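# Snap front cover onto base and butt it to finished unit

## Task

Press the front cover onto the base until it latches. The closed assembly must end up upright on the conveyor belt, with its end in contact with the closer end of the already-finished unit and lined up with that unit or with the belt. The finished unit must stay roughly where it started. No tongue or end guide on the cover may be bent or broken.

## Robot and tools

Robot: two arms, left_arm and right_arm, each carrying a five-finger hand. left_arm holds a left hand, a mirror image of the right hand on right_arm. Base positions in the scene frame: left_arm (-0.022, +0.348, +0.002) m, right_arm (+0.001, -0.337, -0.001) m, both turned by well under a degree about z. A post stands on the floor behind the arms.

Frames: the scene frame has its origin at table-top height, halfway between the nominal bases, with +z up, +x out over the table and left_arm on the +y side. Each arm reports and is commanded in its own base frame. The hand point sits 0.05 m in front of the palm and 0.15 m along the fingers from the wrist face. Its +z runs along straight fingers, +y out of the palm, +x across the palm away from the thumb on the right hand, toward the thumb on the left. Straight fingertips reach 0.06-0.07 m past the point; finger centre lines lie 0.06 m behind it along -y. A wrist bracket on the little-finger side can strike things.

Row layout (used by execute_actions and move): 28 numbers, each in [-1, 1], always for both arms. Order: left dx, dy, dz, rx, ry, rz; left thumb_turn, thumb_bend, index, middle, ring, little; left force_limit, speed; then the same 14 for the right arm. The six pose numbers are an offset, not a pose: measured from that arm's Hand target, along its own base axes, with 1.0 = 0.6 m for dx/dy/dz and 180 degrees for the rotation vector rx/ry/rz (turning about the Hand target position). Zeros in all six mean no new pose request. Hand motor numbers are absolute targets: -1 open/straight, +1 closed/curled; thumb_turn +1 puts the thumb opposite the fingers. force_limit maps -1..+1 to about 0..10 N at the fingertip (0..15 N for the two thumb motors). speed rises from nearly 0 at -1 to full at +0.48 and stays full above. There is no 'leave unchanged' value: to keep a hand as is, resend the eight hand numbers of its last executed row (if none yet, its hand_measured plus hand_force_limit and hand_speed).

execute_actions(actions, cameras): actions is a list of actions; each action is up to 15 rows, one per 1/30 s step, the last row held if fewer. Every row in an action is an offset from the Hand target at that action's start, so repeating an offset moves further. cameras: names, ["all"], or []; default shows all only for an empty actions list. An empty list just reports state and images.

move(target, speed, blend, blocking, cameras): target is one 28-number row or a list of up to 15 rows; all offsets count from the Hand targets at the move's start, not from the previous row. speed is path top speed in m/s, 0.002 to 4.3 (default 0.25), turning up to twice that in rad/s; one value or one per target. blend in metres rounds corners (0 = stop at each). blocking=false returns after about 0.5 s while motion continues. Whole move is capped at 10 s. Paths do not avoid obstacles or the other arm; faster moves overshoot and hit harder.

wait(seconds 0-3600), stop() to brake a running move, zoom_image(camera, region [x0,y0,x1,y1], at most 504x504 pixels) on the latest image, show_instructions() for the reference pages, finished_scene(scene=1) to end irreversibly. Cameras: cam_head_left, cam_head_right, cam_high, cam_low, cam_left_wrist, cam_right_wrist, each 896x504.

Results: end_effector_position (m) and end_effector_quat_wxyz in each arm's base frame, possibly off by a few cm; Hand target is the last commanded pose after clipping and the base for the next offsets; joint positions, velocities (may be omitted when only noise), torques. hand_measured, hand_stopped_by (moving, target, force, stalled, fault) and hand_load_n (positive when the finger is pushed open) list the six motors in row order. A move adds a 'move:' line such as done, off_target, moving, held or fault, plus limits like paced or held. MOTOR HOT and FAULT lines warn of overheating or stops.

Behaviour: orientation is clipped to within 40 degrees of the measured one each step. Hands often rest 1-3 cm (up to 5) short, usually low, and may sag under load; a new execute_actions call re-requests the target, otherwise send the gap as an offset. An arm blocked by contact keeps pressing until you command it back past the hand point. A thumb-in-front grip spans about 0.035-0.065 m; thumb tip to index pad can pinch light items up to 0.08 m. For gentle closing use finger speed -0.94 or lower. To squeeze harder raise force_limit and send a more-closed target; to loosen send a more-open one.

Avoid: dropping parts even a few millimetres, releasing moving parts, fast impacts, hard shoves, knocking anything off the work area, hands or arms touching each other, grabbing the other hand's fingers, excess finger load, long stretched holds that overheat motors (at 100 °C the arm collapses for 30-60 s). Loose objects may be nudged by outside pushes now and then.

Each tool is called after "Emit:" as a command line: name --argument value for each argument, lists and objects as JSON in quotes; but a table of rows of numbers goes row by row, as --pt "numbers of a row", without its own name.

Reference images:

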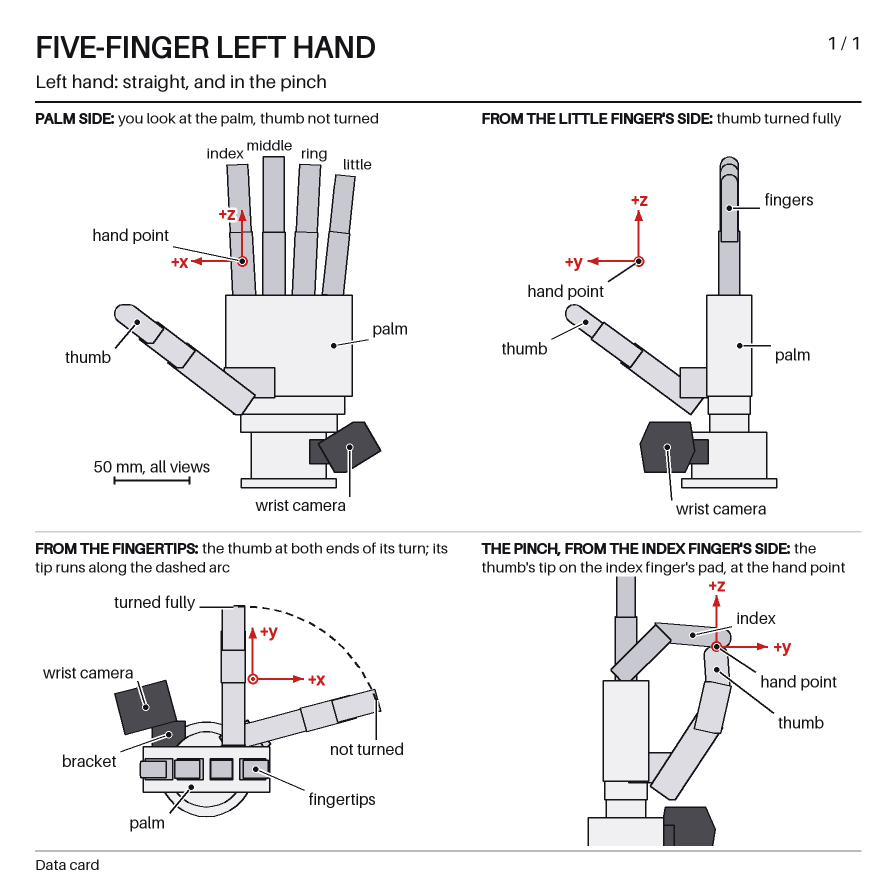

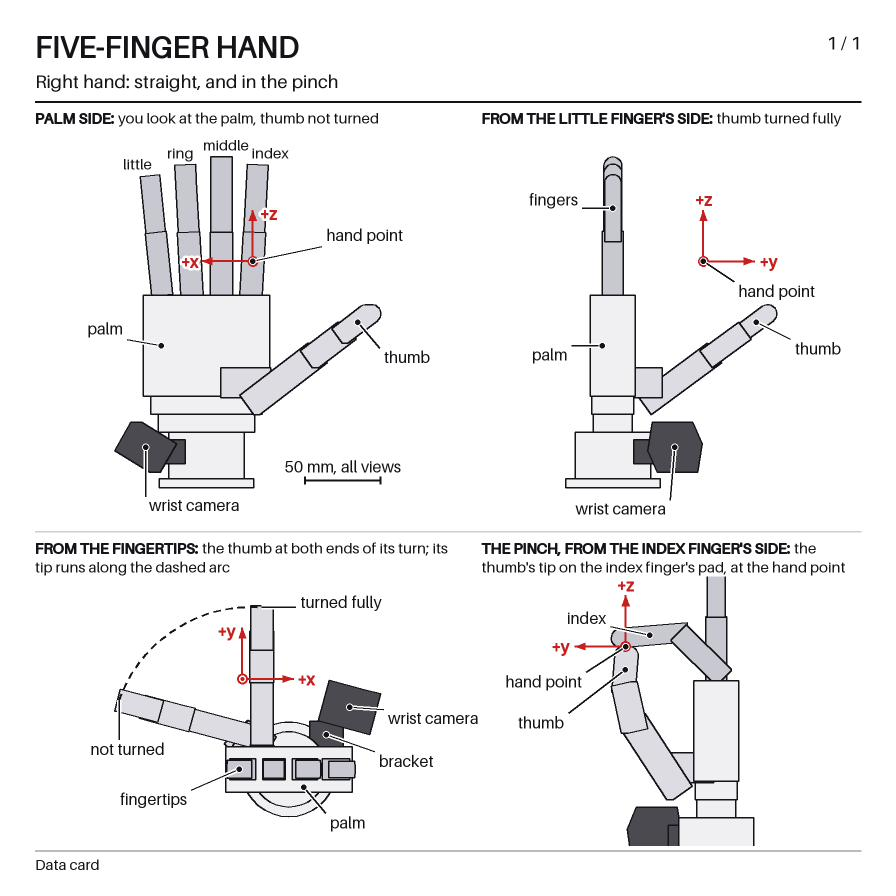

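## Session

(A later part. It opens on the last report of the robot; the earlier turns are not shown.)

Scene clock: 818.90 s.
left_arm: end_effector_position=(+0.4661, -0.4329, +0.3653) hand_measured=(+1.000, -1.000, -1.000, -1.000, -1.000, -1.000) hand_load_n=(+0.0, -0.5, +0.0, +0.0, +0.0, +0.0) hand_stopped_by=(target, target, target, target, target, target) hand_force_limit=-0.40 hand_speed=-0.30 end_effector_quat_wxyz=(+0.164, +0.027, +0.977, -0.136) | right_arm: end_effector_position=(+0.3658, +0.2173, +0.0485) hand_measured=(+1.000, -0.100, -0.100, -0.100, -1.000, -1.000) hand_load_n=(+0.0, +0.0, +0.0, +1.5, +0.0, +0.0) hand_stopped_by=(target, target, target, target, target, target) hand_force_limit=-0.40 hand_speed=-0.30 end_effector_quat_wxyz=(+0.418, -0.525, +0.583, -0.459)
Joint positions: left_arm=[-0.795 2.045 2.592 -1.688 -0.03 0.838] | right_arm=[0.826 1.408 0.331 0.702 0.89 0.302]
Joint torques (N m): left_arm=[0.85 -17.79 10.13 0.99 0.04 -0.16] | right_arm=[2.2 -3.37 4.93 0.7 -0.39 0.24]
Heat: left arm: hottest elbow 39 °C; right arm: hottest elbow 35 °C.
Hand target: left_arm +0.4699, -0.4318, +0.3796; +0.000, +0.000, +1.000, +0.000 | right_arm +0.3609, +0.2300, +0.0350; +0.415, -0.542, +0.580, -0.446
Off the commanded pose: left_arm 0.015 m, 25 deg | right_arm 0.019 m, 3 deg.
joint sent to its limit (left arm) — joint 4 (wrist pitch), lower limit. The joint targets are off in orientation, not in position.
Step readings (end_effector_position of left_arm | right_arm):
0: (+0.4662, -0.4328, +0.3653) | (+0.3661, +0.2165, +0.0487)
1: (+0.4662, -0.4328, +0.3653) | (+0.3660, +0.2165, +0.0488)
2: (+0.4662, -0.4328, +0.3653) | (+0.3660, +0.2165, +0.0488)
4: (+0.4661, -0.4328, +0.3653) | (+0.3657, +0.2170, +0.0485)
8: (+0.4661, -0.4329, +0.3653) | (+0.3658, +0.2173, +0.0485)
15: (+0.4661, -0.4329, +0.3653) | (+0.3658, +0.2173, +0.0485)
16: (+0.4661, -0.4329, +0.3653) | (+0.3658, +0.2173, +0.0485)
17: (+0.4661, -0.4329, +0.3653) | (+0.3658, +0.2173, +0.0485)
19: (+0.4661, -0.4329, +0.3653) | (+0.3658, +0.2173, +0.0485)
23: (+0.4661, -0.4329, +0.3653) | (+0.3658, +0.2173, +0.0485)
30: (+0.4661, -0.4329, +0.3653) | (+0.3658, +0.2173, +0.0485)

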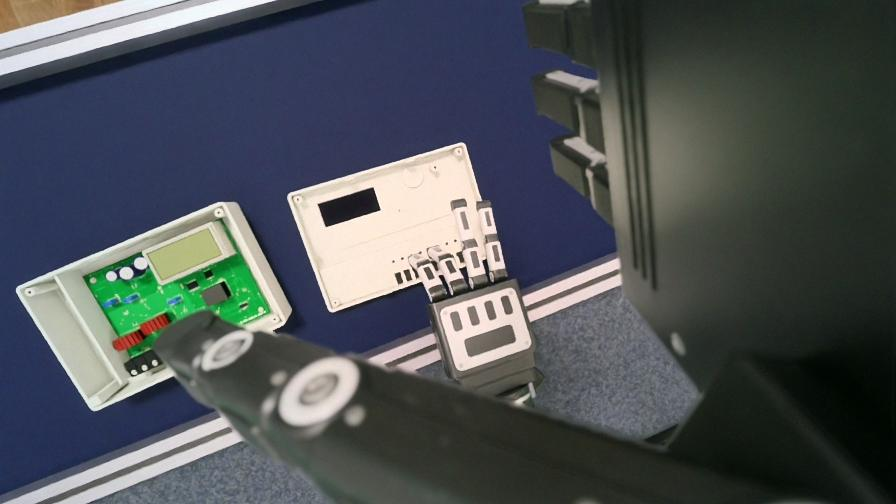

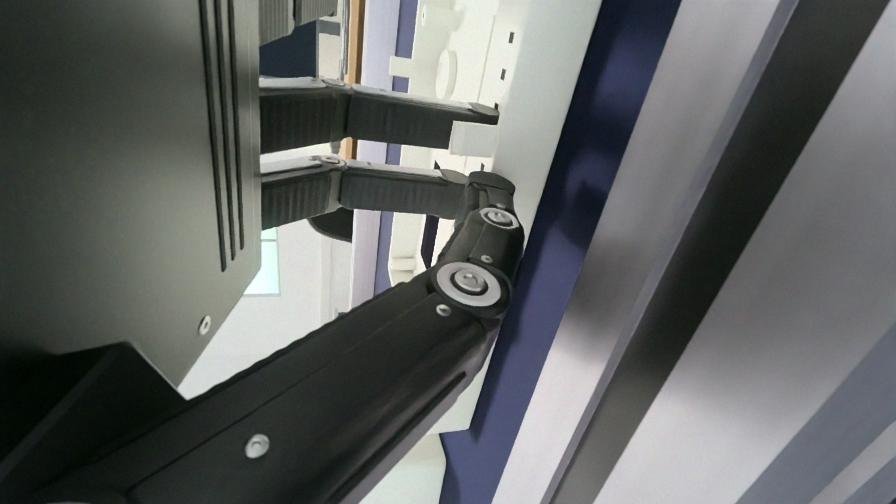

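Emit:
move --pt "0 0 0 0 0 0 1 -1 -1 -1 -1 -1 -0.4 -0.3 0.018 -0.02 0.03 0 0 0 1 -0.1 -0.1 -0.1 -1 -1 -0.4 -0.3" --pt "0 0 0 0 0 0 1 -1 -1 -1 -1 -1 -0.4 -0.3 0.018 -0.01 0.09 0 0 0 1 -0.1 -0.1 -0.1 -1 -1 -0.4 -0.3" --speed 0.08 --cameras '["cam_left_wrist","cam_right_wrist"]'

Emit:
zoom_image --camera "cam_left_wrist" --region '[380, 220, 500, 310]'

Scene clock: 825.73 s.
left_arm: end_effector_position=(+0.4661, -0.4329, +0.3653) hand_measured=(+1.000, -1.000, -1.000, -1.000, -1.000, -1.000) hand_load_n=(+0.5, +0.0, +0.0, +0.0, +0.0, +0.0) hand_stopped_by=(target, target, target, target, target, target) hand_force_limit=-0.40 hand_speed=-0.30 end_effector_quat_wxyz=(+0.164, +0.027, +0.977, -0.136) | right_arm: end_effector_position=(+0.3635, +0.2150, +0.0768) hand_measured=(+1.000, -0.100, -0.100, -0.100, -1.000, -1.000) hand_load_n=(+0.0, +0.0, +0.0, +0.0, +0.0, +0.0) hand_stopped_by=(target, target, target, target, target, target) hand_force_limit=-0.40 hand_speed=-0.30 end_effector_quat_wxyz=(-0.408, +0.547, -0.581, +0.445)
Joint positions: left_arm=[-0.795 2.045 2.592 -1.688 -0.03 0.838] | right_arm=[0.803 1.237 0.363 0.458 0.832 0.302]
Joint torques (N m): left_arm=[0.56 -17.96 10.1 1.01 0 -0.12] | right_arm=[0.44 -5.13 7.84 0.76 0.4 0]
Heat: left arm: hottest elbow 40 °C; right arm: hottest elbow 35 °C.
Hand target: left_arm +0.4699, -0.4318, +0.3796; +0.000, +0.000, +1.000, +0.000 | right_arm +0.3718, +0.2239, +0.0890; -0.415, +0.542, -0.580, +0.446
Off the commanded pose: left_arm 0.015 m, 25 deg | right_arm 0.017 m, 1 deg.
joint sent to its limit (left arm) — joint 4 (wrist pitch), lower limit. The joint targets are off in orientation, not in position.
move: off_target (right_arm)

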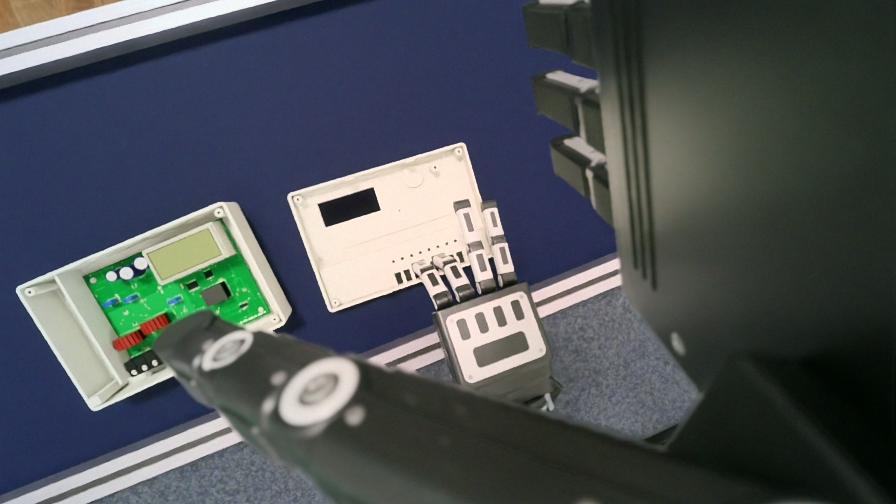

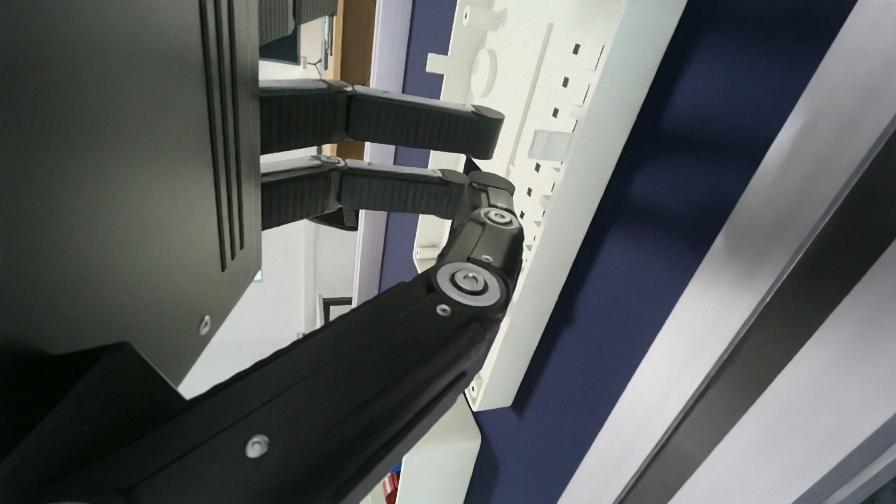

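Scaled by 4.200 from the camera's image (finer frame: 1280x720).

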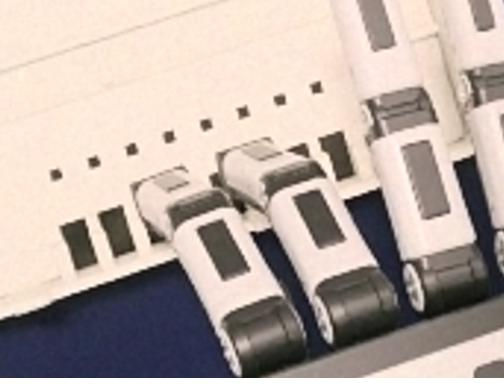

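Emit:
move --target '[0,0,0,0,0,0,1,-1,-1,-1,-1,-1,-0.4,-0.3, -0.0163,0.0235,-0.06,0,0,0,1,-0.1,-0.1,-0.1,-1,-1,-0.4,-0.3]' --speed 0.08 --cameras '["cam_left_wrist","cam_right_wrist"]'

Emit:
zoom_image --camera "cam_left_wrist" --region '[380, 220, 500, 310]'

Emit:
zoom_image --camera "cam_right_wrist" --region '[380, 40, 620, 280]'

Scene clock: 830.70 s.
left_arm: end_effector_position=(+0.4661, -0.4329, +0.3653) hand_measured=(+1.000, -1.000, -1.000, -1.000, -1.000, -1.000) hand_load_n=(+0.0, +0.0, +0.0, +0.0, +0.0, +0.0) hand_stopped_by=(target, target, target, target, target, target) hand_force_limit=-0.40 hand_speed=-0.30 end_effector_quat_wxyz=(+0.164, +0.027, +0.977, -0.136) | right_arm: end_effector_position=(+0.3608, +0.2264, +0.0512) hand_measured=(+1.000, -0.100, -0.100, -0.100, -1.000, -1.000) hand_load_n=(+0.0, +0.0, +0.0, +0.0, +0.0, +0.0) hand_stopped_by=(target, target, target, target, target, target) hand_force_limit=-0.40 hand_speed=-0.30 end_effector_quat_wxyz=(-0.402, +0.545, -0.579, +0.453)
Joint positions: left_arm=[-0.795 2.045 2.592 -1.688 -0.03 0.838] | right_arm=[0.849 1.365 0.363 0.564 0.891 0.32]
Joint torques (N m): left_arm=[0.56 -17.38 10.1 1.14 0.02 -0.14] | right_arm=[1.49 -4.66 5.44 2.02 0.2 0.16]
Heat: left arm: hottest elbow 40 °C; right arm: hottest elbow 36 °C.
Hand target: left_arm +0.4699, -0.4318, +0.3796; +0.000, +0.000, +1.000, +0.000 | right_arm +0.3620, +0.2379, +0.0530; -0.414, +0.542, -0.580, +0.446
Off the commanded pose: left_arm 0.015 m, 25 deg | right_arm 0.012 m, 2 deg.
joint sent to its limit (left arm) — joint 4 (wrist pitch), lower limit. The joint targets are off in orientation, not in position.
move: off_target (right_arm)

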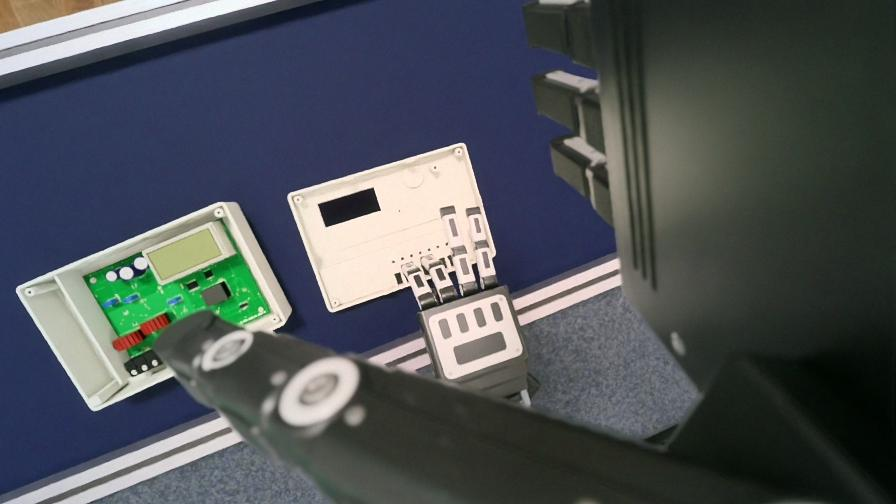

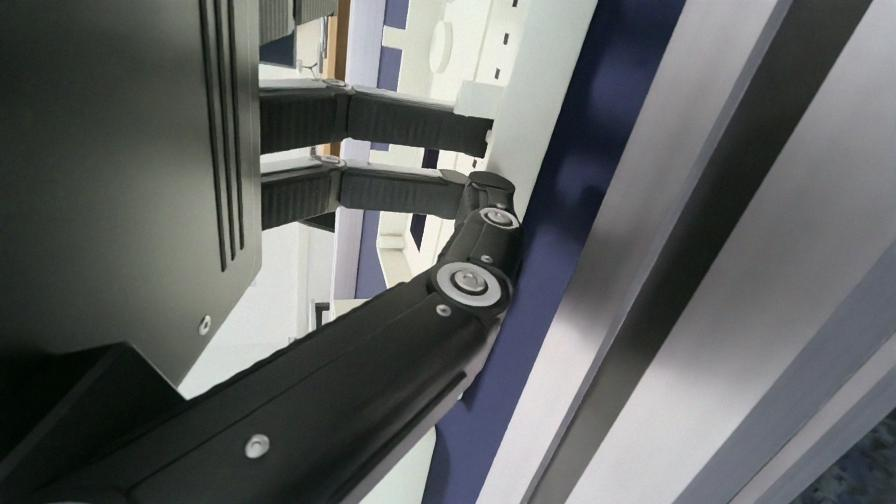

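Scaled by 4.200 from the camera's image (finer frame: 1280x720).

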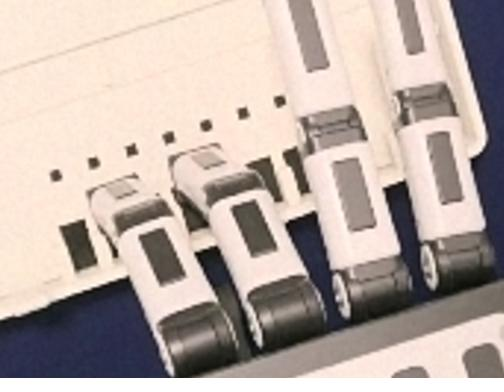

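Scaled by 2.100 from the camera's image (finer frame: 1280x720).

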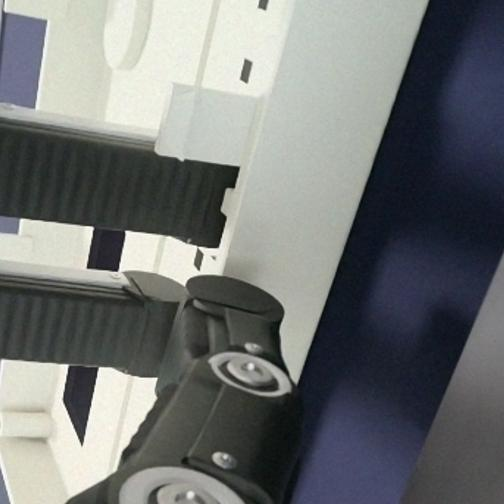

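Emit:
move --pt "0 0 0 0 0 0 1 -1 -1 -1 -1 -1 -0.4 -0.3 0 0.018 0.0 0 0 0 1 -0.1 -0.1 -0.1 -1 -1 -0.4 -0.3" --pt "0 0 0 0 0 0 1 -1 -1 -1 -1 -1 -0.4 -0.3 0 0.018 -0.03 0 0 0 1 -0.1 -0.1 -0.1 -1 -1 -0.4 -0.3" --speed 0.06 --cameras '["cam_left_wrist","cam_right_wrist"]'

Emit:
zoom_image --camera "cam_left_wrist" --region '[380, 220, 500, 310]'

Emit:
zoom_image --camera "cam_right_wrist" --region '[380, 40, 620, 280]'

Scene clock: 842.83 s.
left_arm: end_effector_position=(+0.4661, -0.4329, +0.3653) hand_measured=(+1.000, -1.000, -1.000, -1.000, -1.000, -1.000) hand_load_n=(+0.0, +0.0, +0.0, +0.0, +0.0, +0.0) hand_stopped_by=(target, target, target, target, target, target) hand_force_limit=-0.40 hand_speed=-0.30 end_effector_quat_wxyz=(+0.164, +0.027, +0.977, -0.136) | right_arm: end_effector_position=(+0.3649, +0.2369, +0.0494) hand_measured=(+1.000, -0.100, -0.100, -0.100, -1.000, -1.000) hand_load_n=(+0.0, +0.0, +0.0, -0.5, +0.0, +0.0) hand_stopped_by=(target, target, target, target, target, target) hand_force_limit=-0.40 hand_speed=-0.30 end_effector_quat_wxyz=(+0.418, -0.526, +0.583, -0.457)
Joint positions: left_arm=[-0.795 2.045 2.592 -1.688 -0.03 0.838] | right_arm=[0.872 1.431 0.371 0.66 0.929 0.333]
Joint torques (N m): left_arm=[0.26 -17.44 10.14 1.14 0.01 -0.13] | right_arm=[1.67 -3.31 5.18 1.02 -0.48 0.21]
Heat: left arm: hottest elbow 40 °C; right arm: hottest elbow 36 °C.
Hand target: left_arm +0.4699, -0.4318, +0.3796; +0.000, +0.000, +1.000, +0.000 | right_arm +0.3620, +0.2489, +0.0350; +0.415, -0.542, +0.580, -0.446
Off the commanded pose: left_arm 0.015 m, 25 deg | right_arm 0.019 m, 2 deg.
joint sent to its limit (left arm) — joint 4 (wrist pitch), lower limit. The joint targets are off in orientation, not in position.
move: off_target (right_arm)

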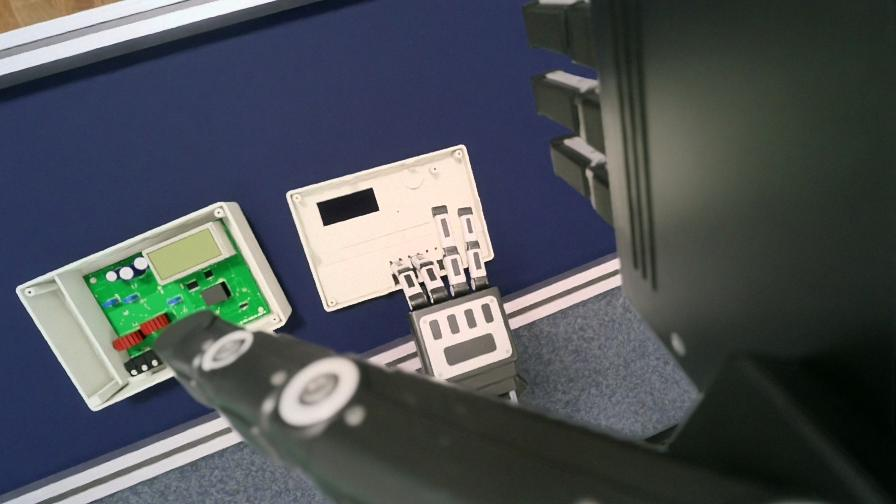

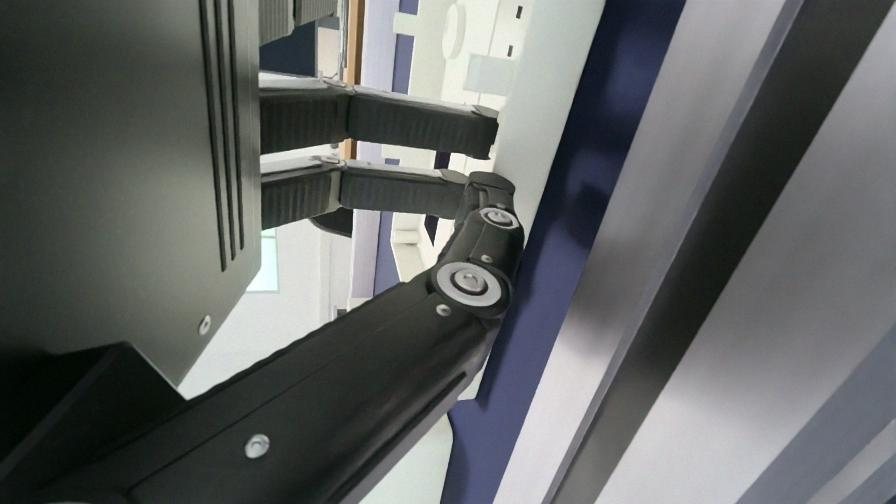

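Scaled by 4.200 from the camera's image (finer frame: 1280x720).

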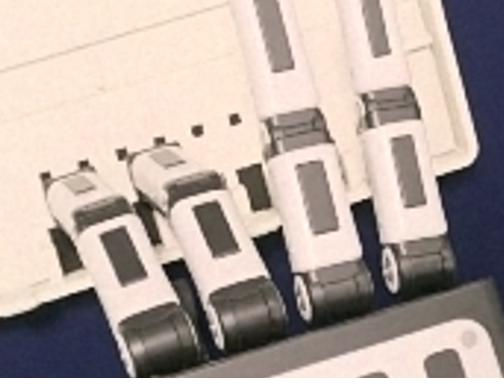

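Scaled by 2.100 from the camera's image (finer frame: 1280x720).

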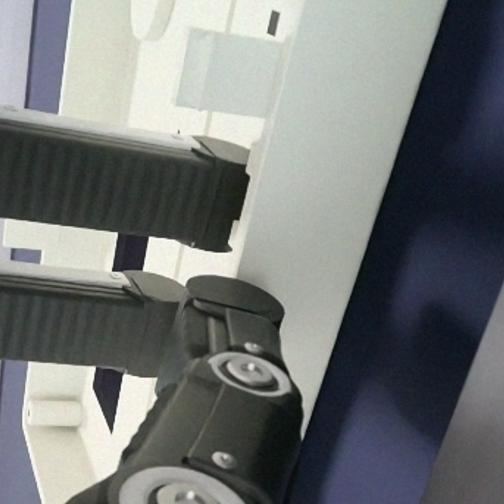

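Emit:
move --target '[0,0,0,0,0,0,1,-1,-1,-1,-1,-1,-0.4,-0.3,0,0,0.075,0,0,0,1,-0.1,-0.1,-0.1,-1,-1,-0.4,-0.3]' --speed 0.06 --cameras '["cam_left_wrist","cam_right_wrist","cam_head_right"]'

Scene clock: 857.10 s.
left_arm: end_effector_position=(+0.4661, -0.4329, +0.3653) hand_measured=(+1.000, -1.000, -1.000, -1.000, -1.000, -1.000) hand_load_n=(+0.5, +0.0, +0.5, +0.0, +0.0, +0.0) hand_stopped_by=(target, target, target, target, target, target) hand_force_limit=-0.40 hand_speed=-0.30 end_effector_quat_wxyz=(+0.164, +0.027, +0.977, -0.136) | right_arm: end_effector_position=(+0.3568, +0.2331, +0.0676) hand_measured=(+1.000, -0.100, -0.100, -0.100, -1.000, -1.000) hand_load_n=(+0.0, +0.0, +0.0, -0.5, +0.0, +0.0) hand_stopped_by=(target, target, target, target, target, target) hand_force_limit=-0.40 hand_speed=-0.30 end_effector_quat_wxyz=(-0.400, +0.548, -0.579, +0.453)
Joint positions: left_arm=[-0.795 2.045 2.592 -1.688 -0.03 0.838] | right_arm=[0.874 1.301 0.389 0.455 0.913 0.336]
Joint torques (N m): left_arm=[0.09 -17.49 10.18 1.05 -0.02 -0.15] | right_arm=[1.38 -5.83 7.56 0.77 0.23 0.15]
Heat: left arm: hottest elbow 40 °C; right arm: hottest elbow 36 °C.
Hand target: left_arm +0.4699, -0.4318, +0.3796; +0.000, +0.000, +1.000, +0.000 | right_arm +0.3621, +0.2488, +0.0800; -0.415, +0.542, -0.580, +0.446
Off the commanded pose: left_arm 0.015 m, 25 deg | right_arm 0.021 m, 2 deg.
joint sent to its limit (left arm) — joint 4 (wrist pitch), lower limit. The joint targets are off in orientation, not in position.
move: off_target (right_arm)
Images, in order (width x height): cam_head_right 896x504, cam_left_wrist 896x504, cam_right_wrist 896x504.

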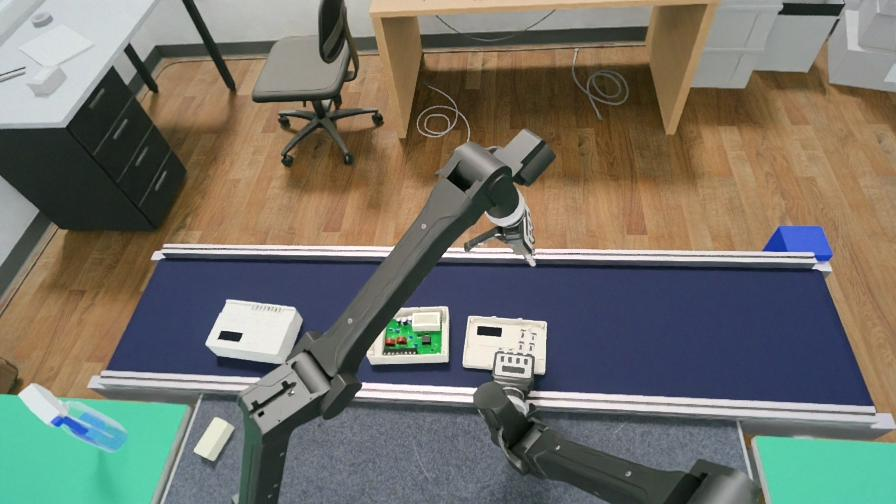

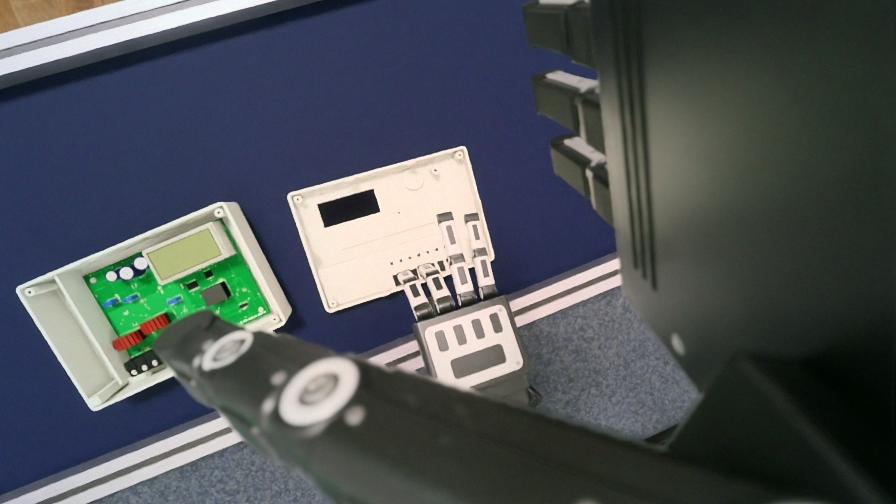

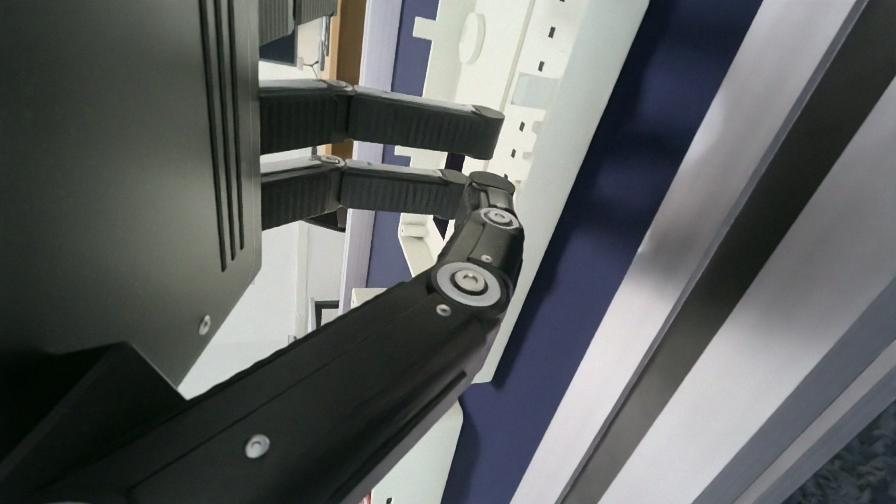

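Emit:
zoom_image --camera "cam_left_wrist" --region '[280, 130, 530, 330]'

Emit:
zoom_image --camera "cam_right_wrist" --region '[350, 0, 650, 240]'

Scaled by 2.016 from the camera's image (finer frame: 1280x720).

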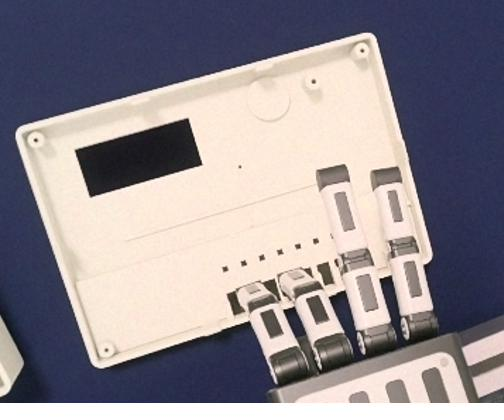

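Scaled by 1.680 from the camera's image (finer frame: 1280x720).

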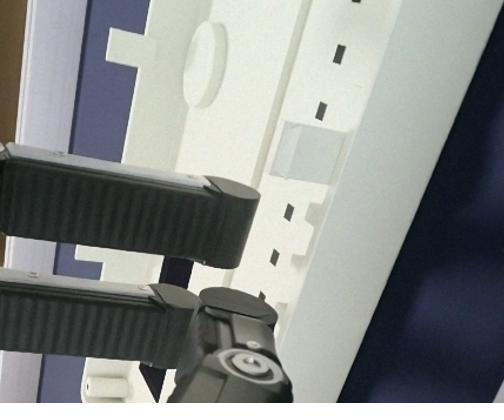

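Emit:
zoom_image --camera "cam_right_wrist" --region '[480, 40, 600, 200]'

Emit:
zoom_image --camera "cam_left_wrist" --region '[380, 220, 500, 310]'

Scaled by 3.150 from the camera's image (finer frame: 1280x720).

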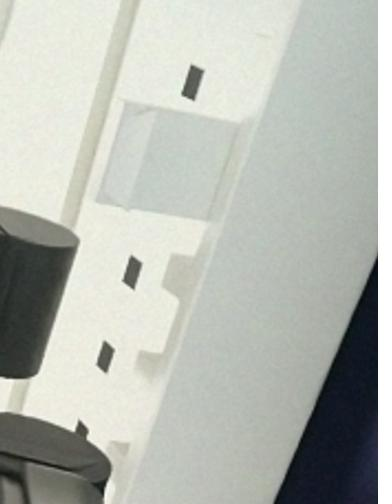

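Scaled by 4.200 from the camera's image (finer frame: 1280x720).

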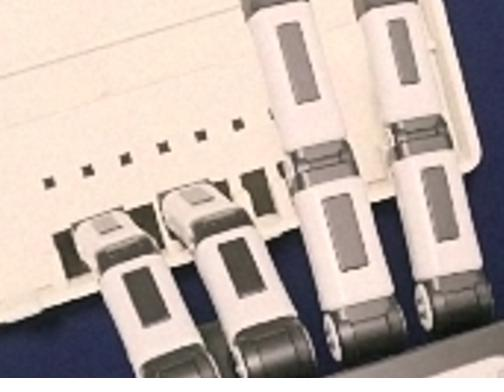

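Emit:
move --target '[0,0,0,0,0,0,1,-1,-1,-1,-1,-1,-0.4,-0.3,0.01,0.0217,0,0,0,0,1,-0.1,-0.1,-0.1,-1,-1,-0.4,-0.3]' --speed 0.06 --cameras '["cam_left_wrist","cam_right_wrist"]'

Emit:
zoom_image --camera "cam_left_wrist" --region '[380, 220, 500, 310]'

Emit:
zoom_image --camera "cam_right_wrist" --region '[420, 40, 600, 240]'

Scene clock: 871.00 s.
left_arm: end_effector_position=(+0.4661, -0.4329, +0.3653) hand_measured=(+1.000, -1.000, -1.000, -1.000, -1.000, -1.000) hand_load_n=(+0.0, +0.0, -0.5, +0.0, +0.0, +0.0) hand_stopped_by=(target, target, target, target, target, target) hand_force_limit=-0.40 hand_speed=-0.30 end_effector_quat_wxyz=(+0.164, +0.027, +0.977, -0.136) | right_arm: end_effector_position=(+0.3630, +0.2487, +0.0737) hand_measured=(+1.000, -0.100, -0.100, -0.100, -1.000, -1.000) hand_load_n=(+0.5, +0.0, +0.0, +0.0, +0.0, +0.0) hand_stopped_by=(target, target, target, target, target, target) hand_force_limit=-0.40 hand_speed=-0.30 end_effector_quat_wxyz=(-0.408, +0.545, -0.578, +0.450)
Joint positions: left_arm=[-0.795 2.045 2.592 -1.688 -0.03 0.838] | right_arm=[0.888 1.325 0.426 0.451 0.917 0.344]
Joint torques (N m): left_arm=[0.09 -18.02 10.21 0.9 0.04 -0.14] | right_arm=[1.2 -5.13 7.57 0.76 0.45 0.12]
Heat: left arm: hottest elbow 41 °C; right arm: hottest elbow 36 °C.
Hand target: left_arm +0.4699, -0.4318, +0.3796; +0.000, +0.000, +1.000, +0.000 | right_arm +0.3681, +0.2619, +0.0801; -0.415, +0.542, -0.580, +0.446
Off the commanded pose: left_arm 0.015 m, 25 deg | right_arm 0.015 m, 1 deg.
joint sent to its limit (left arm) — joint 4 (wrist pitch), lower limit. The joint targets are off in orientation, not in position.
move: off_target (right_arm)

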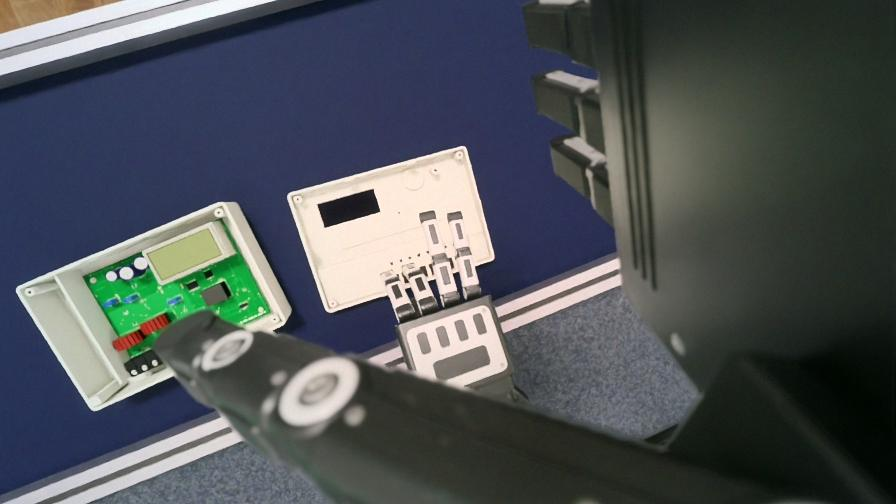

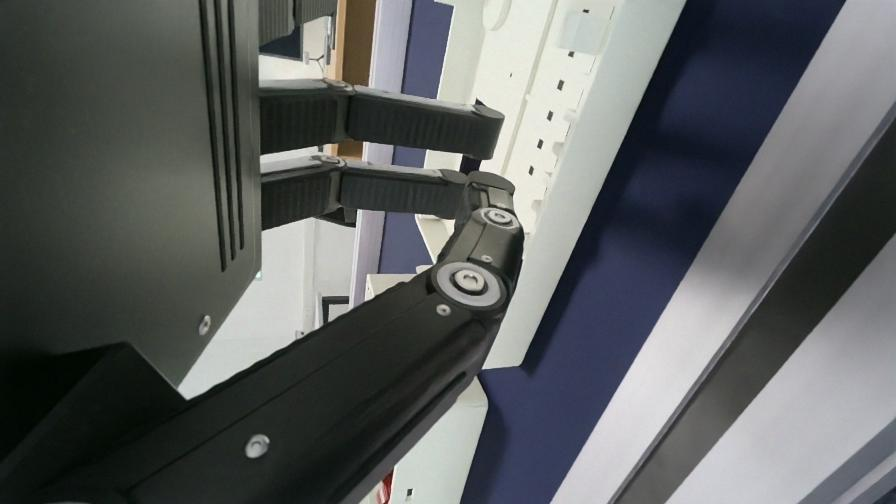

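Scaled by 4.200 from the camera's image (finer frame: 1280x720).

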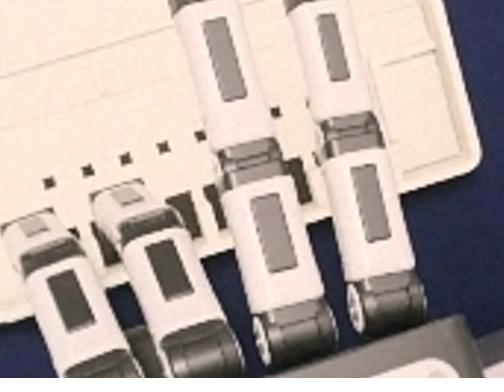

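Scaled by 2.520 from the camera's image (finer frame: 1280x720).

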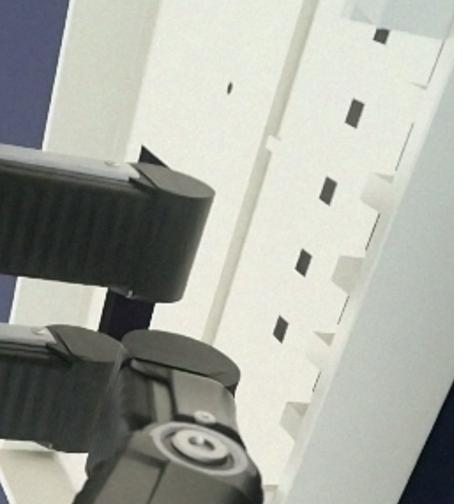

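Emit:
move --target '[0,0,0,0,0,0,1,-1,-1,-1,-1,-1,-0.4,-0.3,0.005,-0.042,-0.01,0,0,0,1,-0.1,-0.1,-0.1,-1,-1,-0.4,-0.3]' --speed 0.06 --cameras '["cam_left_wrist","cam_right_wrist"]'

Emit:
zoom_image --camera "cam_left_wrist" --region '[380, 220, 500, 310]'

Emit:
zoom_image --camera "cam_right_wrist" --region '[420, 40, 600, 240]'

Scene clock: 875.20 s.
left_arm: end_effector_position=(+0.4661, -0.4329, +0.3653) hand_measured=(+1.000, -1.000, -1.000, -1.000, -1.000, -1.000) hand_load_n=(+0.0, +0.0, +0.0, +0.0, +0.0, +0.0) hand_stopped_by=(target, target, target, target, target, target) hand_force_limit=-0.40 hand_speed=-0.30 end_effector_quat_wxyz=(+0.164, +0.027, +0.977, -0.136) | right_arm: end_effector_position=(+0.3688, +0.2408, +0.0704) hand_measured=(+1.000, -0.100, -0.100, -0.100, -1.000, -1.000) hand_load_n=(+0.0, +0.0, +0.0, +0.0, +0.0, +0.0) hand_stopped_by=(target, target, target, target, target, target) hand_force_limit=-0.40 hand_speed=-0.30 end_effector_quat_wxyz=(-0.411, +0.547, -0.580, +0.443)
Joint positions: left_arm=[-0.795 2.045 2.592 -1.688 -0.03 0.838] | right_arm=[0.848 1.324 0.413 0.479 0.868 0.331]
Joint torques (N m): left_arm=[0.44 -18.26 10.17 1.02 0.05 -0.13] | right_arm=[-0.67 -6.48 4.64 2.19 0.18 -0.07]
Heat: left arm: hottest elbow 41 °C; right arm: hottest elbow 36 °C.
Hand target: left_arm +0.4699, -0.4318, +0.3796; +0.000, +0.000, +1.000, +0.000 | right_arm +0.3710, +0.2367, +0.0740; -0.415, +0.542, -0.580, +0.446
Off the commanded pose: left_arm 0.015 m, 25 deg | right_arm 0.006 m, 1 deg.
joint sent to its limit (left arm) — joint 4 (wrist pitch), lower limit. The joint targets are off in orientation, not in position.
move: done

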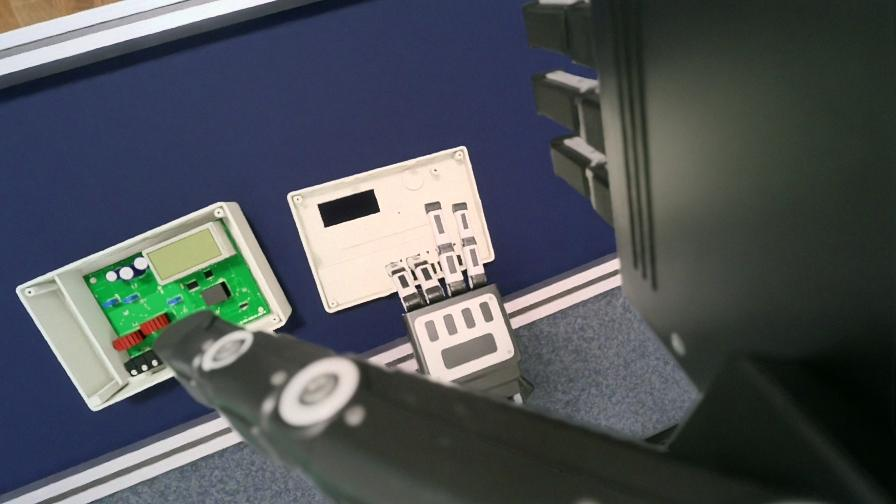

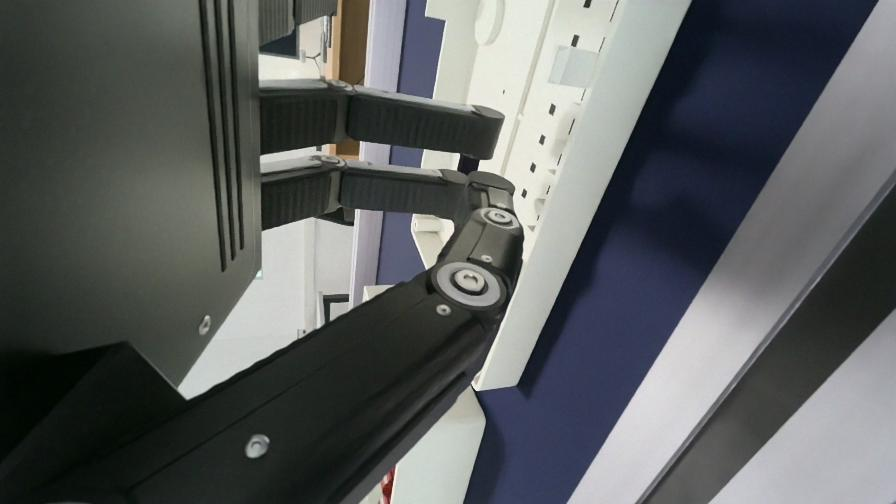

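Scaled by 4.200 from the camera's image (finer frame: 1280x720).

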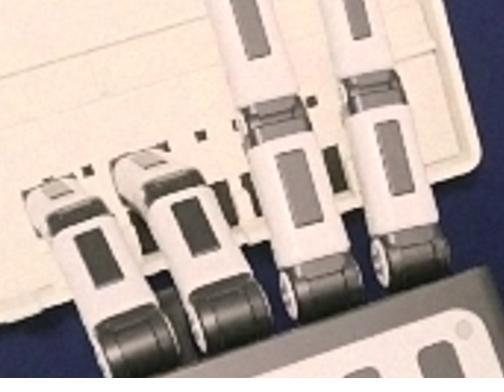

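Scaled by 2.520 from the camera's image (finer frame: 1280x720).

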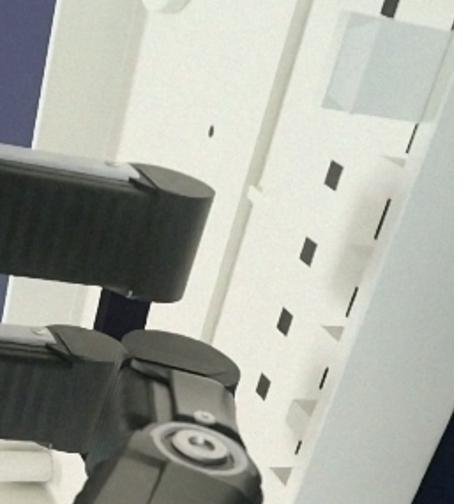

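Emit:
move --target '[0,0,0,0,0,0,1,-1,-1,-1,-1,-1,-0.4,-0.3,-0.01,0.002,-0.0483,0,0,0,1,-0.1,-0.1,-0.1,-1,-1,-0.4,-0.3]' --speed 0.05 --cameras '["cam_left_wrist","cam_right_wrist"]'

Emit:
zoom_image --camera "cam_left_wrist" --region '[380, 220, 500, 310]'

Emit:
zoom_image --camera "cam_right_wrist" --region '[420, 40, 600, 240]'

Scene clock: 880.00 s.
left_arm: end_effector_position=(+0.4661, -0.4329, +0.3653) hand_measured=(+1.000, -1.000, -1.000, -1.000, -1.000, -1.000) hand_load_n=(+0.5, +0.0, +0.0, +0.0, +0.0, +0.0) hand_stopped_by=(target, target, target, target, target, target) hand_force_limit=-0.40 hand_speed=-0.30 end_effector_quat_wxyz=(+0.164, +0.027, +0.977, -0.136) | right_arm: end_effector_position=(+0.3692, +0.2382, +0.0520) hand_measured=(+1.000, -0.100, -0.100, -0.100, -1.000, -1.000) hand_load_n=(+0.0, +0.0, +0.0, +0.0, +0.0, +0.0) hand_stopped_by=(target, target, target, target, target, target) hand_force_limit=-0.40 hand_speed=-0.30 end_effector_quat_wxyz=(-0.416, +0.537, -0.582, +0.446)
Joint positions: left_arm=[-0.795 2.045 2.592 -1.688 -0.03 0.838] | right_arm=[0.848 1.406 0.384 0.609 0.88 0.331]
Joint torques (N m): left_arm=[0.73 -18.02 10.07 1.1 0 -0.13] | right_arm=[0.85 -5.19 3.7 2.07 0.32 0.02]
Heat: left arm: hottest elbow 41 °C; right arm: hottest elbow 36 °C.
Hand target: left_arm +0.4699, -0.4318, +0.3796; +0.000, +0.000, +1.000, +0.000 | right_arm +0.3650, +0.2379, +0.0450; -0.415, +0.542, -0.580, +0.446
Off the commanded pose: left_arm 0.015 m, 25 deg | right_arm 0.008 m, 1 deg.
joint sent to its limit (left arm) — joint 4 (wrist pitch), lower limit. The joint targets are off in orientation, not in position.
move: done

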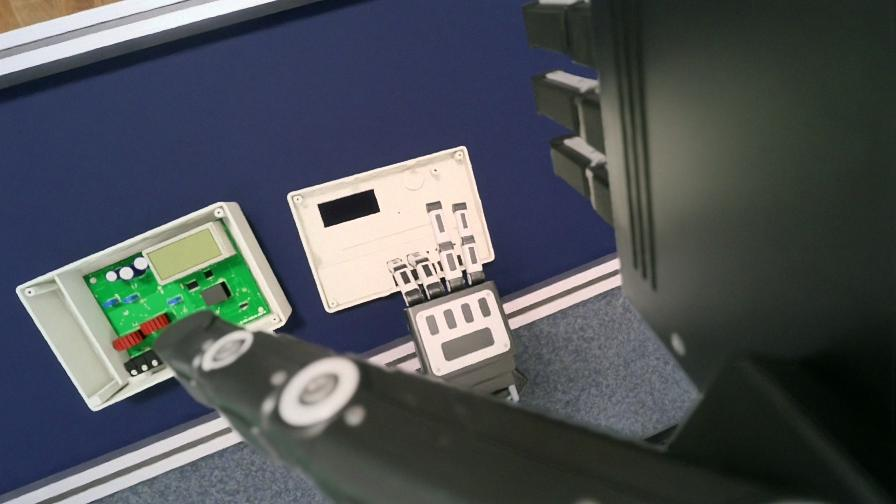

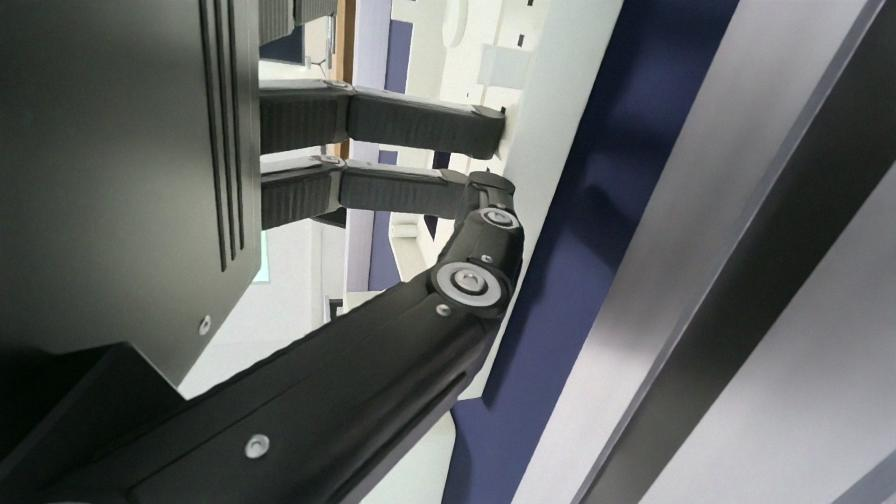

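Scaled by 4.200 from the camera's image (finer frame: 1280x720).

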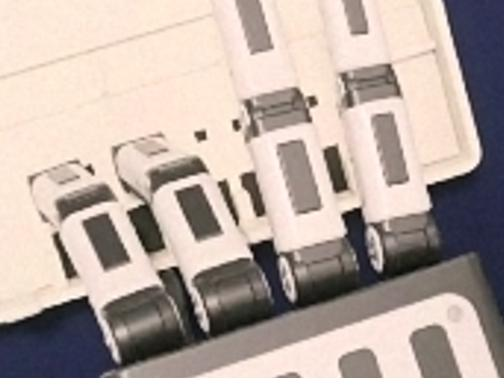

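Scaled by 2.520 from the camera's image (finer frame: 1280x720).

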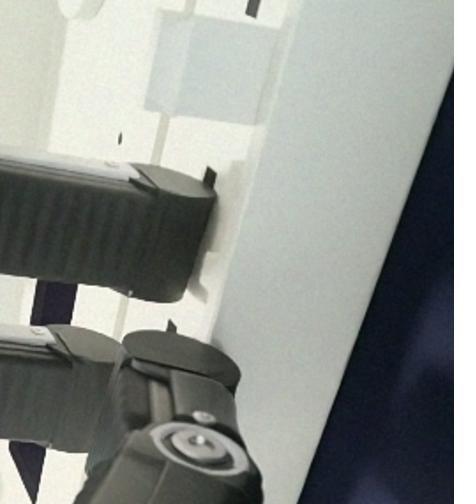

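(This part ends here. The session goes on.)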